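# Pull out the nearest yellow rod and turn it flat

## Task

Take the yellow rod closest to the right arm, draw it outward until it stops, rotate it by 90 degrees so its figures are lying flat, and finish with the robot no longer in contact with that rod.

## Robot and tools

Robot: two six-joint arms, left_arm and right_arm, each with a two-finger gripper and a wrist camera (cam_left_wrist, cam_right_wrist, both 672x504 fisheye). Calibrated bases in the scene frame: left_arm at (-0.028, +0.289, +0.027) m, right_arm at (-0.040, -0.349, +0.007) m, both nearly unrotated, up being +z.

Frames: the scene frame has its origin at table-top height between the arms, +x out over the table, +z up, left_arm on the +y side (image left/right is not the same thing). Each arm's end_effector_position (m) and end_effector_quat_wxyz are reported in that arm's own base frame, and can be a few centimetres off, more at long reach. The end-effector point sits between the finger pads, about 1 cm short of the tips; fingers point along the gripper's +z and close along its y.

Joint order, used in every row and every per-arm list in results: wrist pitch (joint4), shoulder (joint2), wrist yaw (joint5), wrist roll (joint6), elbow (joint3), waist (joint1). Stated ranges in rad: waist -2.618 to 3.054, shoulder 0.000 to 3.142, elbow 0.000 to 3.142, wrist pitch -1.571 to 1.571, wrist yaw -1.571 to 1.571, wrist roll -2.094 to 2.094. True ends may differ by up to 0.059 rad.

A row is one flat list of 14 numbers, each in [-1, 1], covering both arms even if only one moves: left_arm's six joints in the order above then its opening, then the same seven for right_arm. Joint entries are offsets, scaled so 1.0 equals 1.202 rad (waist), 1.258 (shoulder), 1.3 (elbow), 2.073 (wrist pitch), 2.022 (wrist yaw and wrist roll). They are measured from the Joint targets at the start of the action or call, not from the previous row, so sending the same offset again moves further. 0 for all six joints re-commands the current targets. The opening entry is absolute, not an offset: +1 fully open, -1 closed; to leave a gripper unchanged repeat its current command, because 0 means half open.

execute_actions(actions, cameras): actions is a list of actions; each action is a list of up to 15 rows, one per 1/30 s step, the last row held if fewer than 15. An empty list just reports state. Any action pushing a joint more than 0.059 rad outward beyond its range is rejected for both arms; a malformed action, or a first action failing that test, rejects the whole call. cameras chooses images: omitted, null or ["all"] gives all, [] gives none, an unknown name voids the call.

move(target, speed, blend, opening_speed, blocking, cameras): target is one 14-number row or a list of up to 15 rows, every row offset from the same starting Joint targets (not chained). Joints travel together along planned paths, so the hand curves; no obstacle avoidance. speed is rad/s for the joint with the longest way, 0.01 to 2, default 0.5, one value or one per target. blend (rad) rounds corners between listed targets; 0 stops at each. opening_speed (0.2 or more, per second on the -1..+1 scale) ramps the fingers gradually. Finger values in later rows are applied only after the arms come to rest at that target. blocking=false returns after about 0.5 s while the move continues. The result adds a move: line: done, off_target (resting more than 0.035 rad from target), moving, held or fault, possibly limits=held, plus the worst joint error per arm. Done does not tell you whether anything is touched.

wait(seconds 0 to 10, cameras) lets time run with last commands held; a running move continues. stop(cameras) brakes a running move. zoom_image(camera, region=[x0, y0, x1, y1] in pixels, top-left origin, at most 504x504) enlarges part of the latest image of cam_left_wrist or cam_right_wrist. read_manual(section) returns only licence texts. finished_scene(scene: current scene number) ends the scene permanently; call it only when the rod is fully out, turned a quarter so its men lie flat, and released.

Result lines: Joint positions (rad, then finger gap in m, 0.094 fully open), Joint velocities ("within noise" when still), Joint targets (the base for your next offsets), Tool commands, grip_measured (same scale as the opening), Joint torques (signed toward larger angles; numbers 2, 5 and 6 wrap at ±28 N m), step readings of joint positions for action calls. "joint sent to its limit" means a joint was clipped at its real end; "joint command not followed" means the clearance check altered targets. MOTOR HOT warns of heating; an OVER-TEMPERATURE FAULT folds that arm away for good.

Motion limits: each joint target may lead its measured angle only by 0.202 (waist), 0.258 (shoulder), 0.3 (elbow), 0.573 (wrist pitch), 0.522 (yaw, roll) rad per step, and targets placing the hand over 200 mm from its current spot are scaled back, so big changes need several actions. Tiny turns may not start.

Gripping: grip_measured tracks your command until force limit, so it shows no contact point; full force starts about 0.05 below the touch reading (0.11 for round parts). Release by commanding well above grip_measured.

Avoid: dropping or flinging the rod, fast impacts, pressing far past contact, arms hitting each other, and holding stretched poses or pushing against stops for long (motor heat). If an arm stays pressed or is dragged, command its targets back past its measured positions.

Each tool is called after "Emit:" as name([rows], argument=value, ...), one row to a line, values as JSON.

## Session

Emit:
execute_actions(actions=[])

Scene clock: 0.00 s.
left_arm: end_effector_position=(+0.3899, -0.0004, +0.1147) grip_measured=+1.000 end_effector_quat_wxyz=(+0.609, -0.026, +0.793, +0.006) | right_arm: end_effector_position=(+0.3960, -0.0474, +0.1154) grip_measured=+1.000 end_effector_quat_wxyz=(+0.595, +0.094, +0.794, -0.086)
Joint names: [wrist pitch, shoulder, wrist yaw, wrist roll, elbow, waist]
Joint positions: left_arm=[0.911 1.495 -0.08 -0.043 0.322 -0.04 0.094] | right_arm=[0.848 1.518 0.234 0.044 0.38 -0.018 0.094]
Joint velocities: within noise
Joint torques (N m): no reading
Heat: left arm: 42 °C; right arm: 39 °C.
Joint targets: left_arm=[0.899 1.493 -0.081 -0.042 0.324 -0.040] | right_arm=[0.838 1.516 0.234 0.045 0.382 -0.018]
Tool commands: left_gripper/opening=+1.0 right_gripper/opening=+1.0
camera_calibration:
cam_left_wrist: T_world_to_cam=[[0.0221485, -0.980286, 0.196339, -0.0421067], [-0.59358, -0.17092, -0.786415, 0.35714], [0.80447, -0.0991248, -0.585664, -0.125416], [0, 0, 0, 1]] pos_world=[0.313817, 0.00733401, 0.215676]
cam_right_wrist: T_world_to_cam=[[-0.243977, -0.947101, 0.208508, 0.018364], [-0.655381, 0.00254793, -0.755294, 0.379491], [0.714808, -0.320927, -0.621334, -0.108822], [0, 0, 0, 1]] pos_world=[0.330979, -0.0184984, 0.215183]

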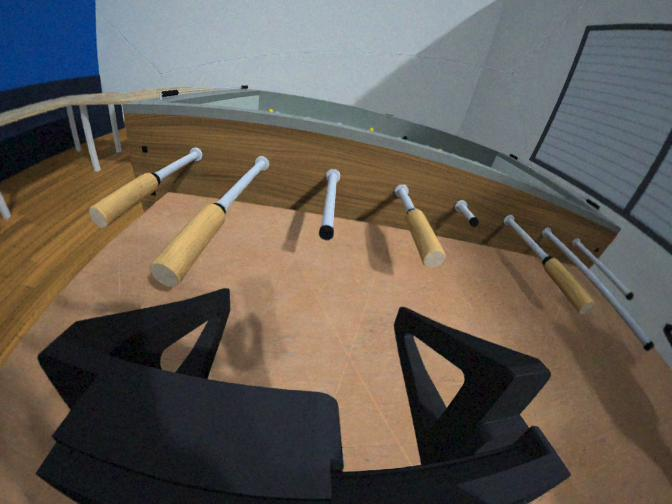

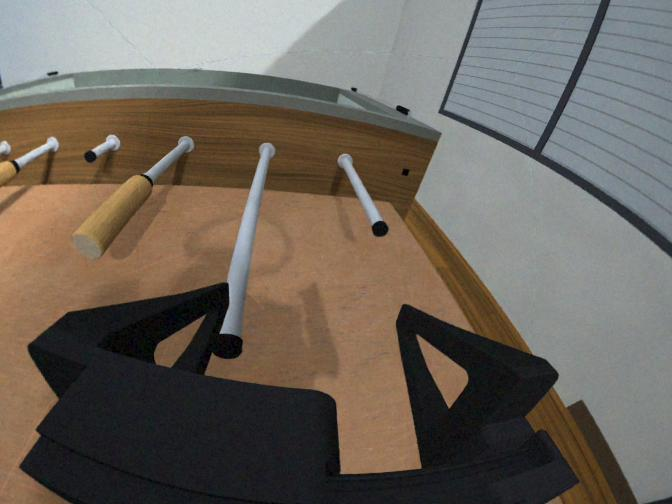

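Emit:
move([
  [-0.2967,0.0342,0.04,0.0282,0.5223,-0.1747,1,-0.1148,0,-0.0712,0.1261,0.3215,0.0982,1],
  [-0.2967,0.0342,0.04,0.0282,0.5223,-0.1747,1,-0.3169,0.1773,-0.1434,0.2789,0.4485,0.213,1],
], speed=0.7, blend=0.1)

Emit:
zoom_image(camera="cam_left_wrist", region=[280, 100, 480, 250])

Scene clock: 85.43 s.
left_arm: end_effector_position=(+0.4746, -0.1156, +0.2517) grip_measured=+1.000 end_effector_quat_wxyz=(+0.618, +0.094, +0.778, -0.070) | right_arm: end_effector_position=(+0.4656, +0.1213, +0.1081) grip_measured=+1.000 end_effector_quat_wxyz=(+0.420, +0.150, +0.870, +0.210)
Joint names: [wrist pitch, shoulder, wrist yaw, wrist roll, elbow, waist]
Joint positions: left_arm=[0.309 1.515 -0.012 0.006 0.977 -0.245 0.094] | right_arm=[0.2 1.725 -0.049 0.601 0.932 0.235 0.094]
Joint velocities: within noise
Joint torques (N m): left_arm=[1.77 -6.31 0.11 0.1 9.35 -0.49] | right_arm=[1.46 -6.27 -0.06 0.08 9.02 0.36]
Heat: left arm: 42 °C; right arm: 40 °C.
Joint targets: left_arm=[0.284 1.536 0.000 0.015 1.002 -0.250] | right_arm=[0.180 1.738 -0.056 0.609 0.965 0.238]
move: done
camera_calibration:
cam_left_wrist: T_world_to_cam=[[-0.259812, -0.951142, 0.166814, -0.0392499], [-0.586857, 0.0183354, -0.809483, 0.519908], [0.766875, -0.30821, -0.562948, -0.136755], [0, 0, 0, 1]] pos_world=[0.399788, -0.0890142, 0.350419]
cam_right_wrist: T_world_to_cam=[[-0.0139186, -0.941422, -0.336943, 0.147803], [-0.874127, 0.175073, -0.453048, 0.467412], [0.485499, 0.288225, -0.825359, -0.0540274], [0, 0, 0, 1]] pos_world=[0.436865, 0.0728861, 0.216969]

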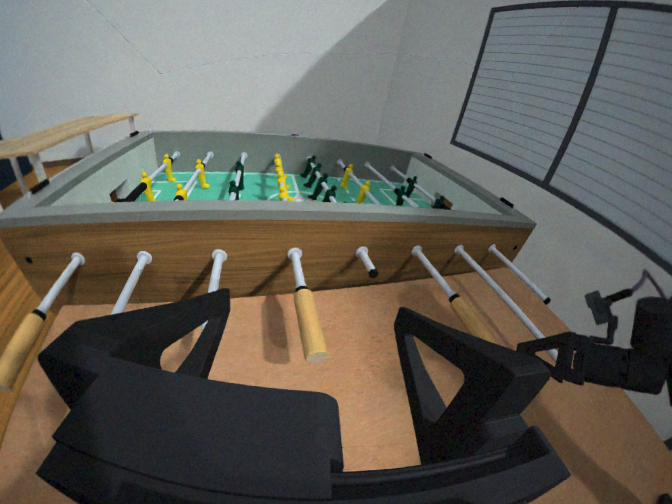

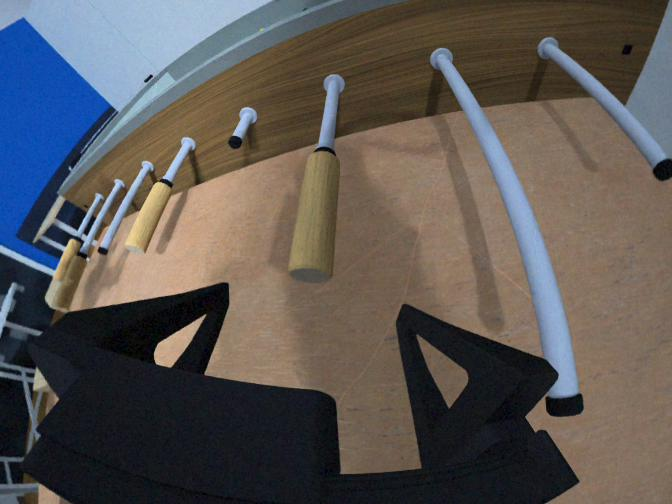

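Scaled by 2.520 from the camera's 672x504 image, which has a finer 960x720 frame.

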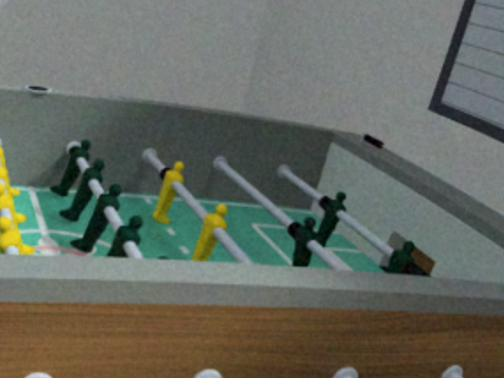

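Emit:
move([
  [0,0,0,0,0,0,1,0.0425,0.2655,0.0045,0.003,0.1962,0.0133,1],
  [0,0,0,0,0,0,1,0.0425,0.2655,0.0045,0.003,0.1962,0.0133,-0.5],
], speed=0.5, opening_speed=0.8)

Scene clock: 108.90 s.
left_arm: end_effector_position=(+0.4746, -0.1156, +0.2516) grip_measured=+1.000 end_effector_quat_wxyz=(+0.618, +0.094, +0.778, -0.070) | right_arm: end_effector_position=(+0.5350, +0.1446, +0.0673) grip_measured=-0.309 end_effector_quat_wxyz=(+0.419, +0.147, +0.870, +0.215)
Joint names: [wrist pitch, shoulder, wrist yaw, wrist roll, elbow, waist]
Joint positions: left_arm=[0.308 1.515 -0.012 0.006 0.977 -0.245 0.094] | right_arm=[0.272 2.055 -0.051 0.609 1.193 0.246 0.032]
Joint velocities: within noise
Joint torques (N m): left_arm=[1.78 -6.32 0.1 0.09 9.4 -0.44] | right_arm=[1.58 -8.43 0.06 0.08 8.34 0.79]
Heat: left arm: 43 °C; right arm: 40 °C.
Joint targets: left_arm=[0.284 1.536 0.000 0.015 1.002 -0.250] | right_arm=[0.269 2.072 -0.047 0.615 1.220 0.254]
move: done
camera_calibration:
cam_left_wrist: T_world_to_cam=[[-0.259751, -0.951157, 0.166822, -0.039268], [-0.587156, 0.0184104, -0.809264, 0.519917], [0.766666, -0.308158, -0.56326, -0.136606], [0, 0, 0, 1]] pos_world=[0.399804, -0.0890181, 0.350356]
cam_right_wrist: T_world_to_cam=[[-0.00558478, -0.939058, -0.343713, 0.152635], [-0.874937, 0.171021, -0.45303, 0.506555], [0.484204, 0.298198, -0.822572, -0.129028], [0, 0, 0, 1]] pos_world=[0.506532, 0.0951772, 0.175812]

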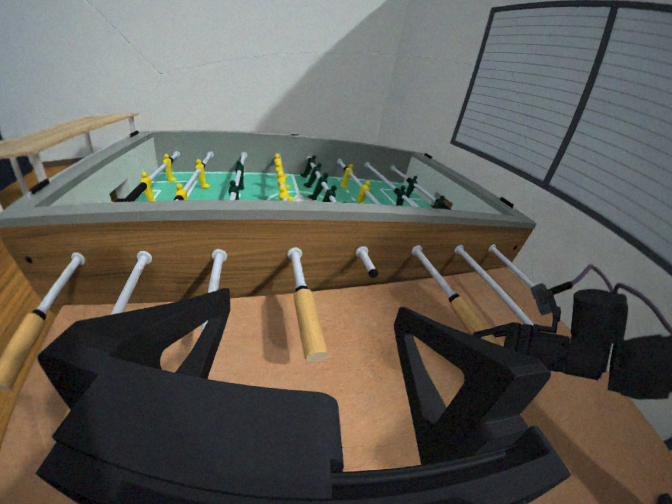

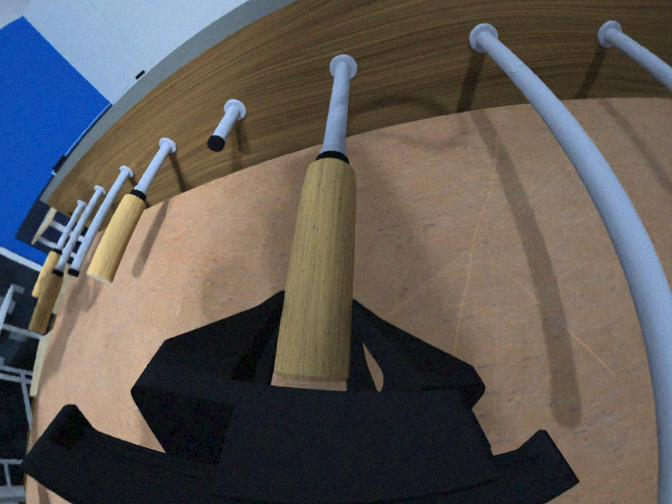

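Emit:
move([
  [0,0,0,0,0,0,1,0.0333,-0.1256,0.0163,0.0109,-0.1746,0.0329,-0.5],
  [0,0,0,0,0,0,1,0.0545,-0.2138,0.0336,0.0223,-0.2938,0.0674,-0.5],
], speed=[0.4,0.25], blend=0.05)

Emit:
zoom_image(camera="cam_left_wrist", region=[280, 100, 480, 250])

Scene clock: 138.60 s.
left_arm: end_effector_position=(+0.4746, -0.1156, +0.2516) grip_measured=+1.000 end_effector_quat_wxyz=(+0.618, +0.094, +0.778, -0.070) | right_arm: end_effector_position=(+0.4558, +0.1538, +0.0657) grip_measured=-0.309 end_effector_quat_wxyz=(+0.415, +0.145, +0.871, +0.217)
Joint names: [wrist pitch, shoulder, wrist yaw, wrist roll, elbow, waist]
Joint positions: left_arm=[0.308 1.515 -0.012 0.006 0.977 -0.245 0.094] | right_arm=[0.377 1.831 0.008 0.651 0.858 0.326 0.032]
Joint velocities: within noise
Joint torques (N m): left_arm=[1.78 -6.28 0.11 0.09 9.36 -0.51] | right_arm=[1.65 -9.83 0.17 0.11 4.41 0.81]
Heat: left arm: 43 °C; right arm: 42 °C.
Joint targets: left_arm=[0.284 1.536 0.000 0.015 1.002 -0.250] | right_arm=[0.382 1.803 0.021 0.660 0.838 0.335]
move: done
camera_calibration:
cam_left_wrist: T_world_to_cam=[[-0.259848, -0.951195, 0.166456, -0.0391343], [-0.587085, 0.0187539, -0.809308, 0.519934], [0.766688, -0.308021, -0.563306, -0.136589], [0, 0, 0, 1]] pos_world=[0.399798, -0.0890473, 0.35036]
cam_right_wrist: T_world_to_cam=[[-0.000240451, -0.938926, -0.34412, 0.157858], [-0.879282, 0.164103, -0.447139, 0.437614], [0.476302, 0.302471, -0.82562, -0.0916069], [0, 0, 0, 1]] pos_world=[0.428456, 0.104112, 0.174364]

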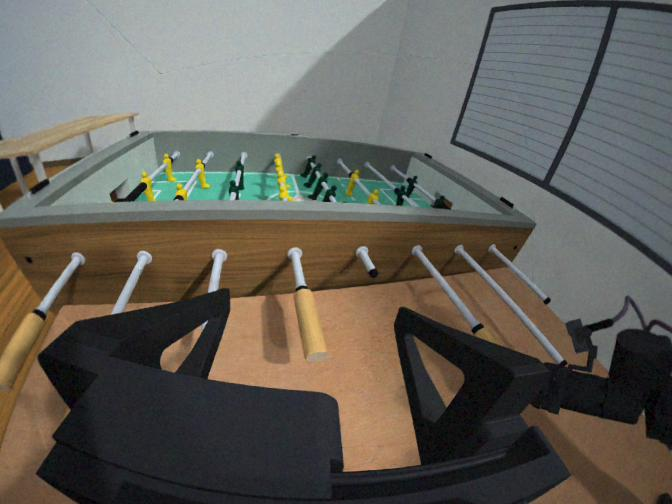

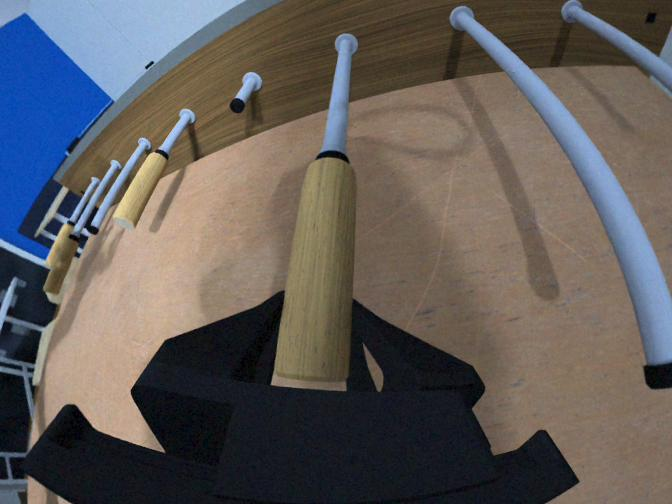

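Scaled by 2.520 from the camera's 672x504 image, which has a finer 960x720 frame.

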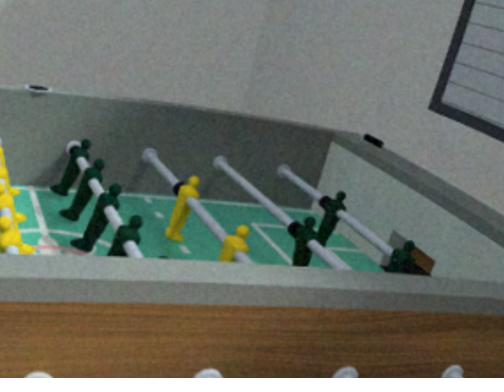

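Emit:
move(target=[0,0,0,0,0,0,1,0.0152,-0.0994,0.0237,0.0163,-0.1215,0.0483,-0.5], speed=0.25)

Emit:
zoom_image(camera="cam_left_wrist", region=[280, 100, 480, 250])

Scene clock: 145.83 s.
left_arm: end_effector_position=(+0.4745, -0.1156, +0.2515) grip_measured=+1.000 end_effector_quat_wxyz=(+0.617, +0.095, +0.778, -0.070) | right_arm: end_effector_position=(+0.4508, +0.1487, +0.0726) grip_measured=-0.311 end_effector_quat_wxyz=(+0.456, +0.158, +0.849, +0.214)
Joint names: [wrist pitch, shoulder, wrist yaw, wrist roll, elbow, waist]
Joint positions: left_arm=[0.308 1.515 -0.012 0.006 0.977 -0.245 0.094] | right_arm=[0.518 1.809 0.08 0.667 0.774 0.347 0.032]
Joint velocities: within noise
Joint torques (N m): left_arm=[1.77 -6.34 0.11 0.1 9.4 -0.49] | right_arm=[0.77 -18.14 -0.06 0.29 -1.11 4.22]
Heat: left arm: 43 °C; right arm: 42 °C.
Joint targets: left_arm=[0.284 1.536 0.000 0.015 1.002 -0.250] | right_arm=[0.413 1.678 0.069 0.693 0.681 0.393]
move: off_target (right_arm); right_arm: the shoulder is farthest, 0.131 rad from its target
camera_calibration:
cam_left_wrist: T_world_to_cam=[[-0.259786, -0.95121, 0.166464, -0.0391524], [-0.587385, 0.0188289, -0.809089, 0.519943], [0.766479, -0.307968, -0.563618, -0.136439], [0, 0, 0, 1]] pos_world=[0.399813, -0.0890512, 0.350297]
cam_right_wrist: T_world_to_cam=[[-0.018348, -0.937337, -0.34794, 0.163598], [-0.830252, 0.208182, -0.517051, 0.413483], [0.557086, 0.279391, -0.782046, -0.118113], [0, 0, 0, 1]] pos_world=[0.412096, 0.100267, 0.178344]

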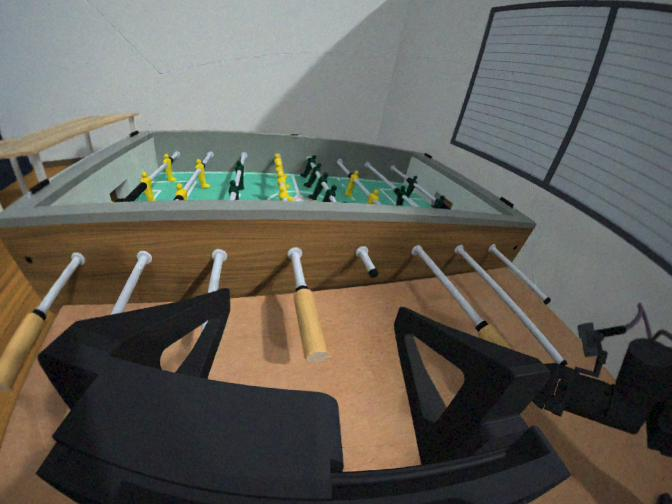

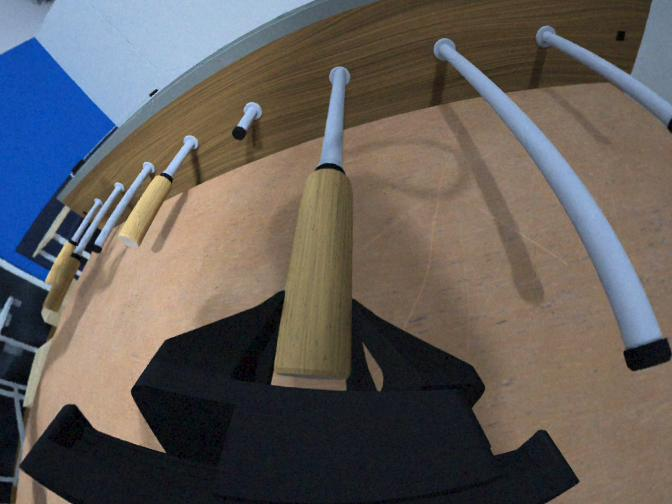

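Scaled by 2.520 from the camera's 672x504 image, which has a finer 960x720 frame.

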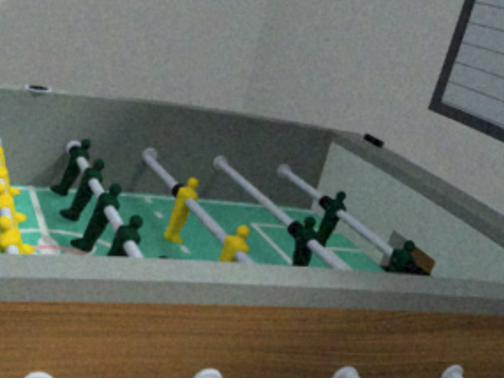

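Emit:
move([
  [0,0,0,0,0,0,1,-0.177,0.1614,0.1741,-0.1513,0.2846,0.0691,-0.5],
  [0,0,0,0,0,0,1,-0.2827,0.2846,0.3739,-0.2596,0.4331,0.173,-0.5],
  [0,0,0,0,0,0,1,-0.3121,0.4603,0.589,-0.4174,0.5485,0.2438,-0.5],
], speed=0.5, blend=0.1)

Emit:
zoom_image(camera="cam_left_wrist", region=[330, 150, 410, 210])

Scene clock: 191.73 s.
left_arm: end_effector_position=(+0.4745, -0.1156, +0.2515) grip_measured=+1.000 end_effector_quat_wxyz=(+0.617, +0.095, +0.778, -0.070) | right_arm: end_effector_position=(+0.4559, +0.1483, +0.0689) grip_measured=-0.312 end_effector_quat_wxyz=(+0.346, -0.175, +0.782, -0.488)
Joint names: [wrist pitch, shoulder, wrist yaw, wrist roll, elbow, waist]
Joint positions: left_arm=[0.308 1.515 -0.012 0.006 0.977 -0.245 0.094] | right_arm=[-0.204 2.23 1.241 -0.134 1.371 0.672 0.032]
Joint velocities: within noise
Joint torques (N m): left_arm=[1.79 -6.28 0.11 0.1 9.39 -0.49] | right_arm=[0.65 -8.38 0.77 -0.11 7.25 1.36]
Heat: left arm: 43 °C; right arm: 53 °C.
Joint targets: left_arm=[0.284 1.536 0.000 0.015 1.002 -0.250] | right_arm=[-0.234 2.258 1.260 -0.151 1.394 0.686]
move: done
camera_calibration:
cam_left_wrist: T_world_to_cam=[[-0.259786, -0.95121, 0.166464, -0.0391524], [-0.587385, 0.0188289, -0.809089, 0.519943], [0.766479, -0.307968, -0.563618, -0.136439], [0, 0, 0, 1]] pos_world=[0.399813, -0.0890512, 0.350297]
cam_right_wrist: T_world_to_cam=[[0.0259146, -0.313285, 0.949305, -0.0400036], [-0.926551, -0.364017, -0.0948377, 0.515629], [0.375275, -0.877122, -0.299708, 0.0974439], [0, 0, 0, 1]] pos_world=[0.442225, 0.260635, 0.116081]

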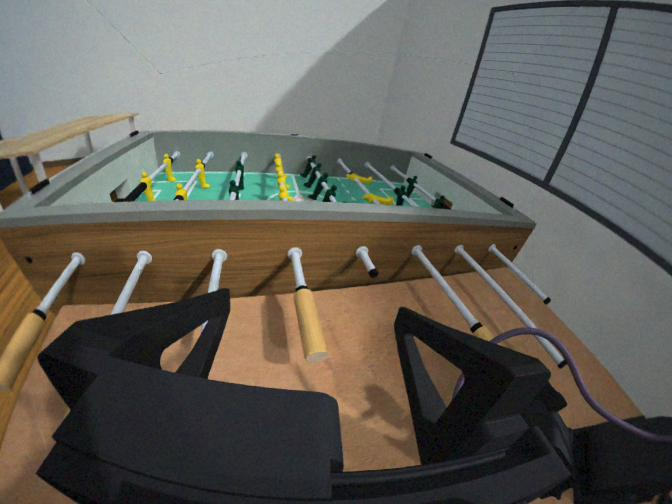

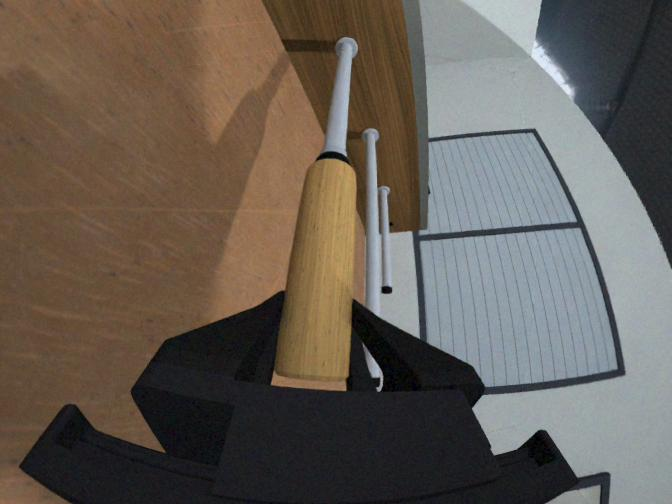

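Scaled by 6.300 from the camera's 672x504 image, which has a finer 960x720 frame.

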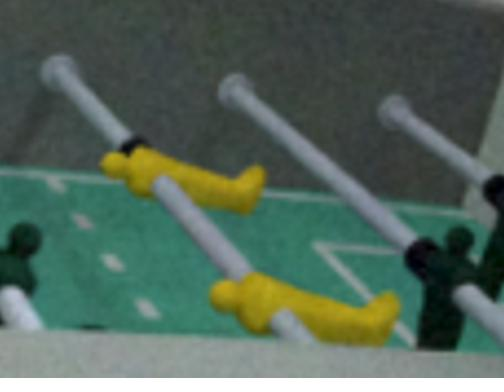

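Emit:
move(target=[0,0,0,0,0,0,1,0.0285,0.0254,0.0346,-0.0512,0,0.0067,-0.5], speed=0.4)

Emit:
zoom_image(camera="cam_left_wrist", region=[330, 150, 410, 210])

Scene clock: 212.67 s.
left_arm: end_effector_position=(+0.4745, -0.1156, +0.2515) grip_measured=+1.000 end_effector_quat_wxyz=(+0.617, +0.095, +0.778, -0.070) | right_arm: end_effector_position=(+0.4559, +0.1482, +0.0695) grip_measured=-0.312 end_effector_quat_wxyz=(+0.332, -0.194, +0.757, -0.528)
Joint names: [wrist pitch, shoulder, wrist yaw, wrist roll, elbow, waist]
Joint positions: left_arm=[0.308 1.515 -0.012 0.006 0.977 -0.245 0.094] | right_arm=[-0.156 2.262 1.311 -0.232 1.374 0.68 0.032]
Joint velocities: within noise
Joint torques (N m): left_arm=[1.77 -6.31 0.11 0.09 9.42 -0.5] | right_arm=[0.76 -8.65 0.85 -0.22 6.9 1.35]
Heat: left arm: 43 °C; right arm: 47 °C.
Joint targets: left_arm=[0.284 1.536 0.000 0.015 1.002 -0.250] | right_arm=[-0.175 2.289 1.330 -0.254 1.394 0.694]
move: done
camera_calibration:
cam_left_wrist: T_world_to_cam=[[-0.259786, -0.95121, 0.166464, -0.0391524], [-0.587385, 0.0188289, -0.809089, 0.519943], [0.766479, -0.307968, -0.563618, -0.136439], [0, 0, 0, 1]] pos_world=[0.399813, -0.0890512, 0.350297]
cam_right_wrist: T_world_to_cam=[[0.0355429, -0.212532, 0.976507, -0.0618696], [-0.927989, -0.369671, -0.0466801, 0.513753], [0.370907, -0.904529, -0.210367, 0.0974184], [0, 0, 0, 1]] pos_world=[0.442823, 0.264888, 0.104892]

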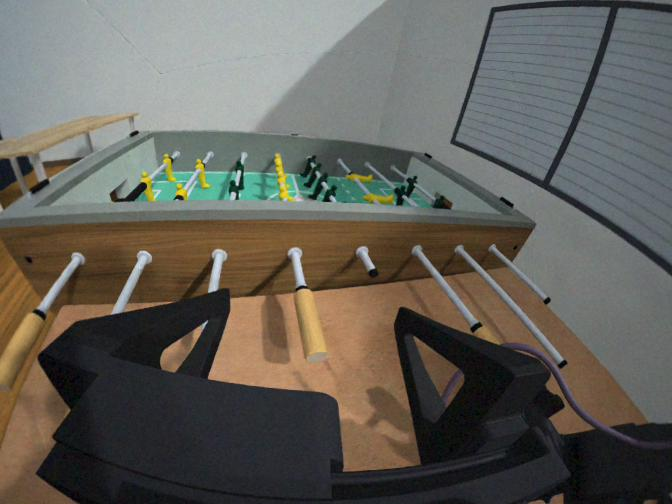

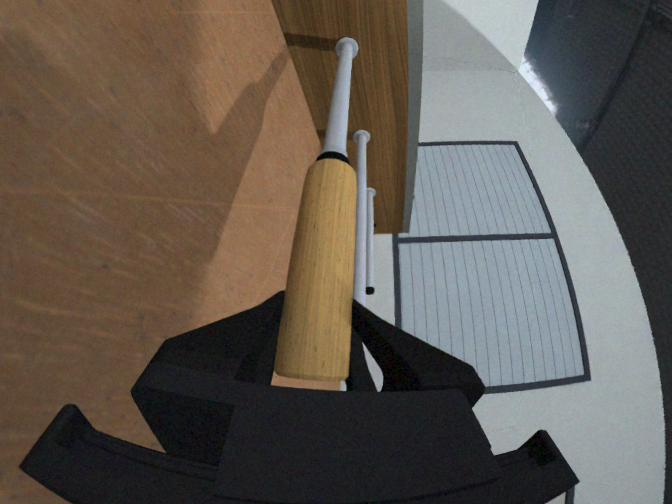

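Scaled by 6.300 from the camera's 672x504 image, which has a finer 960x720 frame.

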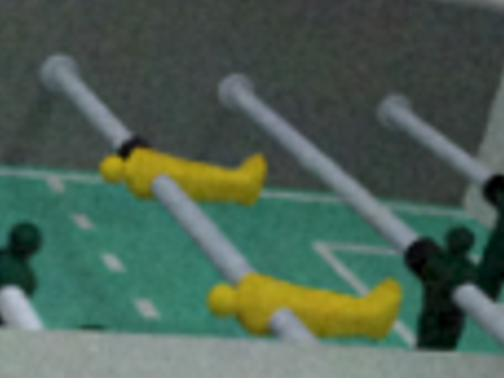

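Emit:
move([
  [0,0,0,0,0,0,1,0,0,0,0,0,0,0.45],
  [0,0,0,0,0,0,1,-0.1732,0.008,0.0119,0.1405,0.0692,0.0574,0.45],
  [0,0,0,0,0,0,1,-0.3676,0.0533,0.0143,0.3017,0.1785,0.1148,0.45],
], speed=0.5, blend=0.08, opening_speed=1.0)

Emit:
zoom_image(camera="cam_left_wrist", region=[330, 150, 410, 210])

Scene clock: 242.87 s.
left_arm: end_effector_position=(+0.4745, -0.1156, +0.2515) grip_measured=+1.000 end_effector_quat_wxyz=(+0.617, +0.095, +0.778, -0.070) | right_arm: end_effector_position=(+0.4076, +0.1878, +0.0801) grip_measured=+0.448 end_effector_quat_wxyz=(+0.312, -0.216, +0.754, -0.537)
Joint names: [wrist pitch, shoulder, wrist yaw, wrist roll, elbow, waist]
Joint positions: left_arm=[0.308 1.515 -0.012 0.006 0.977 -0.245 0.094] | right_arm=[-0.928 2.331 1.338 0.338 1.6 0.826 0.068]
Joint velocities: within noise
Joint torques (N m): left_arm=[1.78 -6.34 0.1 0.1 9.4 -0.51] | right_arm=[0.11 -8.83 0.9 0.21 7.13 0.59]
Heat: left arm: 43 °C; right arm: 44 °C.
Joint targets: left_arm=[0.284 1.536 0.000 0.015 1.002 -0.250] | right_arm=[-0.937 2.356 1.359 0.356 1.626 0.832]
move: done; blend cut to 0 rad at target 1
camera_calibration:
cam_left_wrist: T_world_to_cam=[[-0.259786, -0.95121, 0.166464, -0.0391524], [-0.587385, 0.0188289, -0.809089, 0.519943], [0.766479, -0.307968, -0.563618, -0.136439], [0, 0, 0, 1]] pos_world=[0.399813, -0.0890512, 0.350297]
cam_right_wrist: T_world_to_cam=[[0.0840765, -0.173864, 0.981174, -0.0895484], [-0.92625, -0.376699, 0.0126192, 0.479934], [0.367413, -0.909873, -0.192713, 0.154393], [0, 0, 0, 1]] pos_world=[0.395341, 0.3057, 0.11156]

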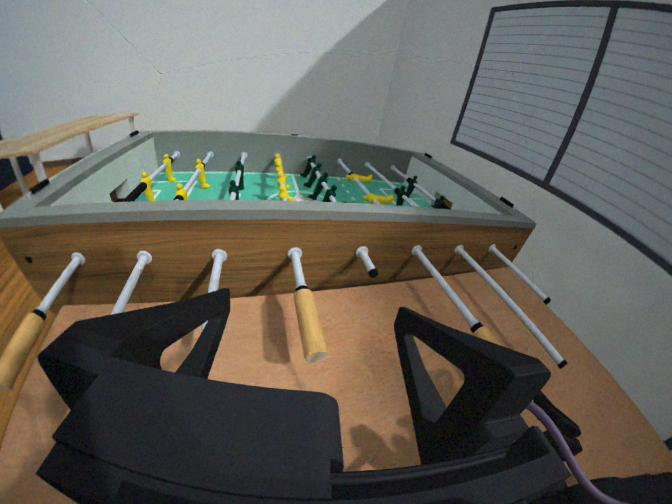

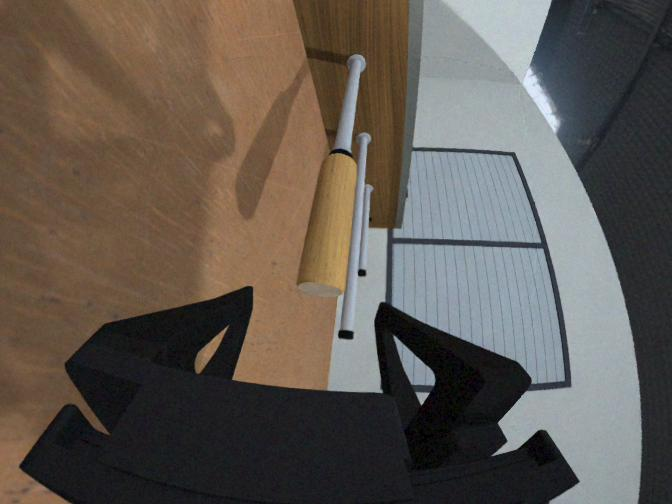

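Scaled by 6.300 from the camera's 672x504 image, which has a finer 960x720 frame.

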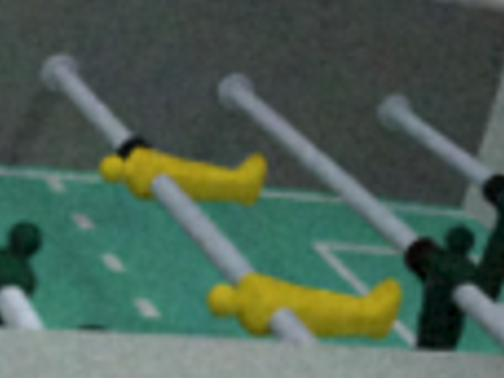

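Emit:
finished_scene(scene=2, done=true)

The scene is finished: the task was done.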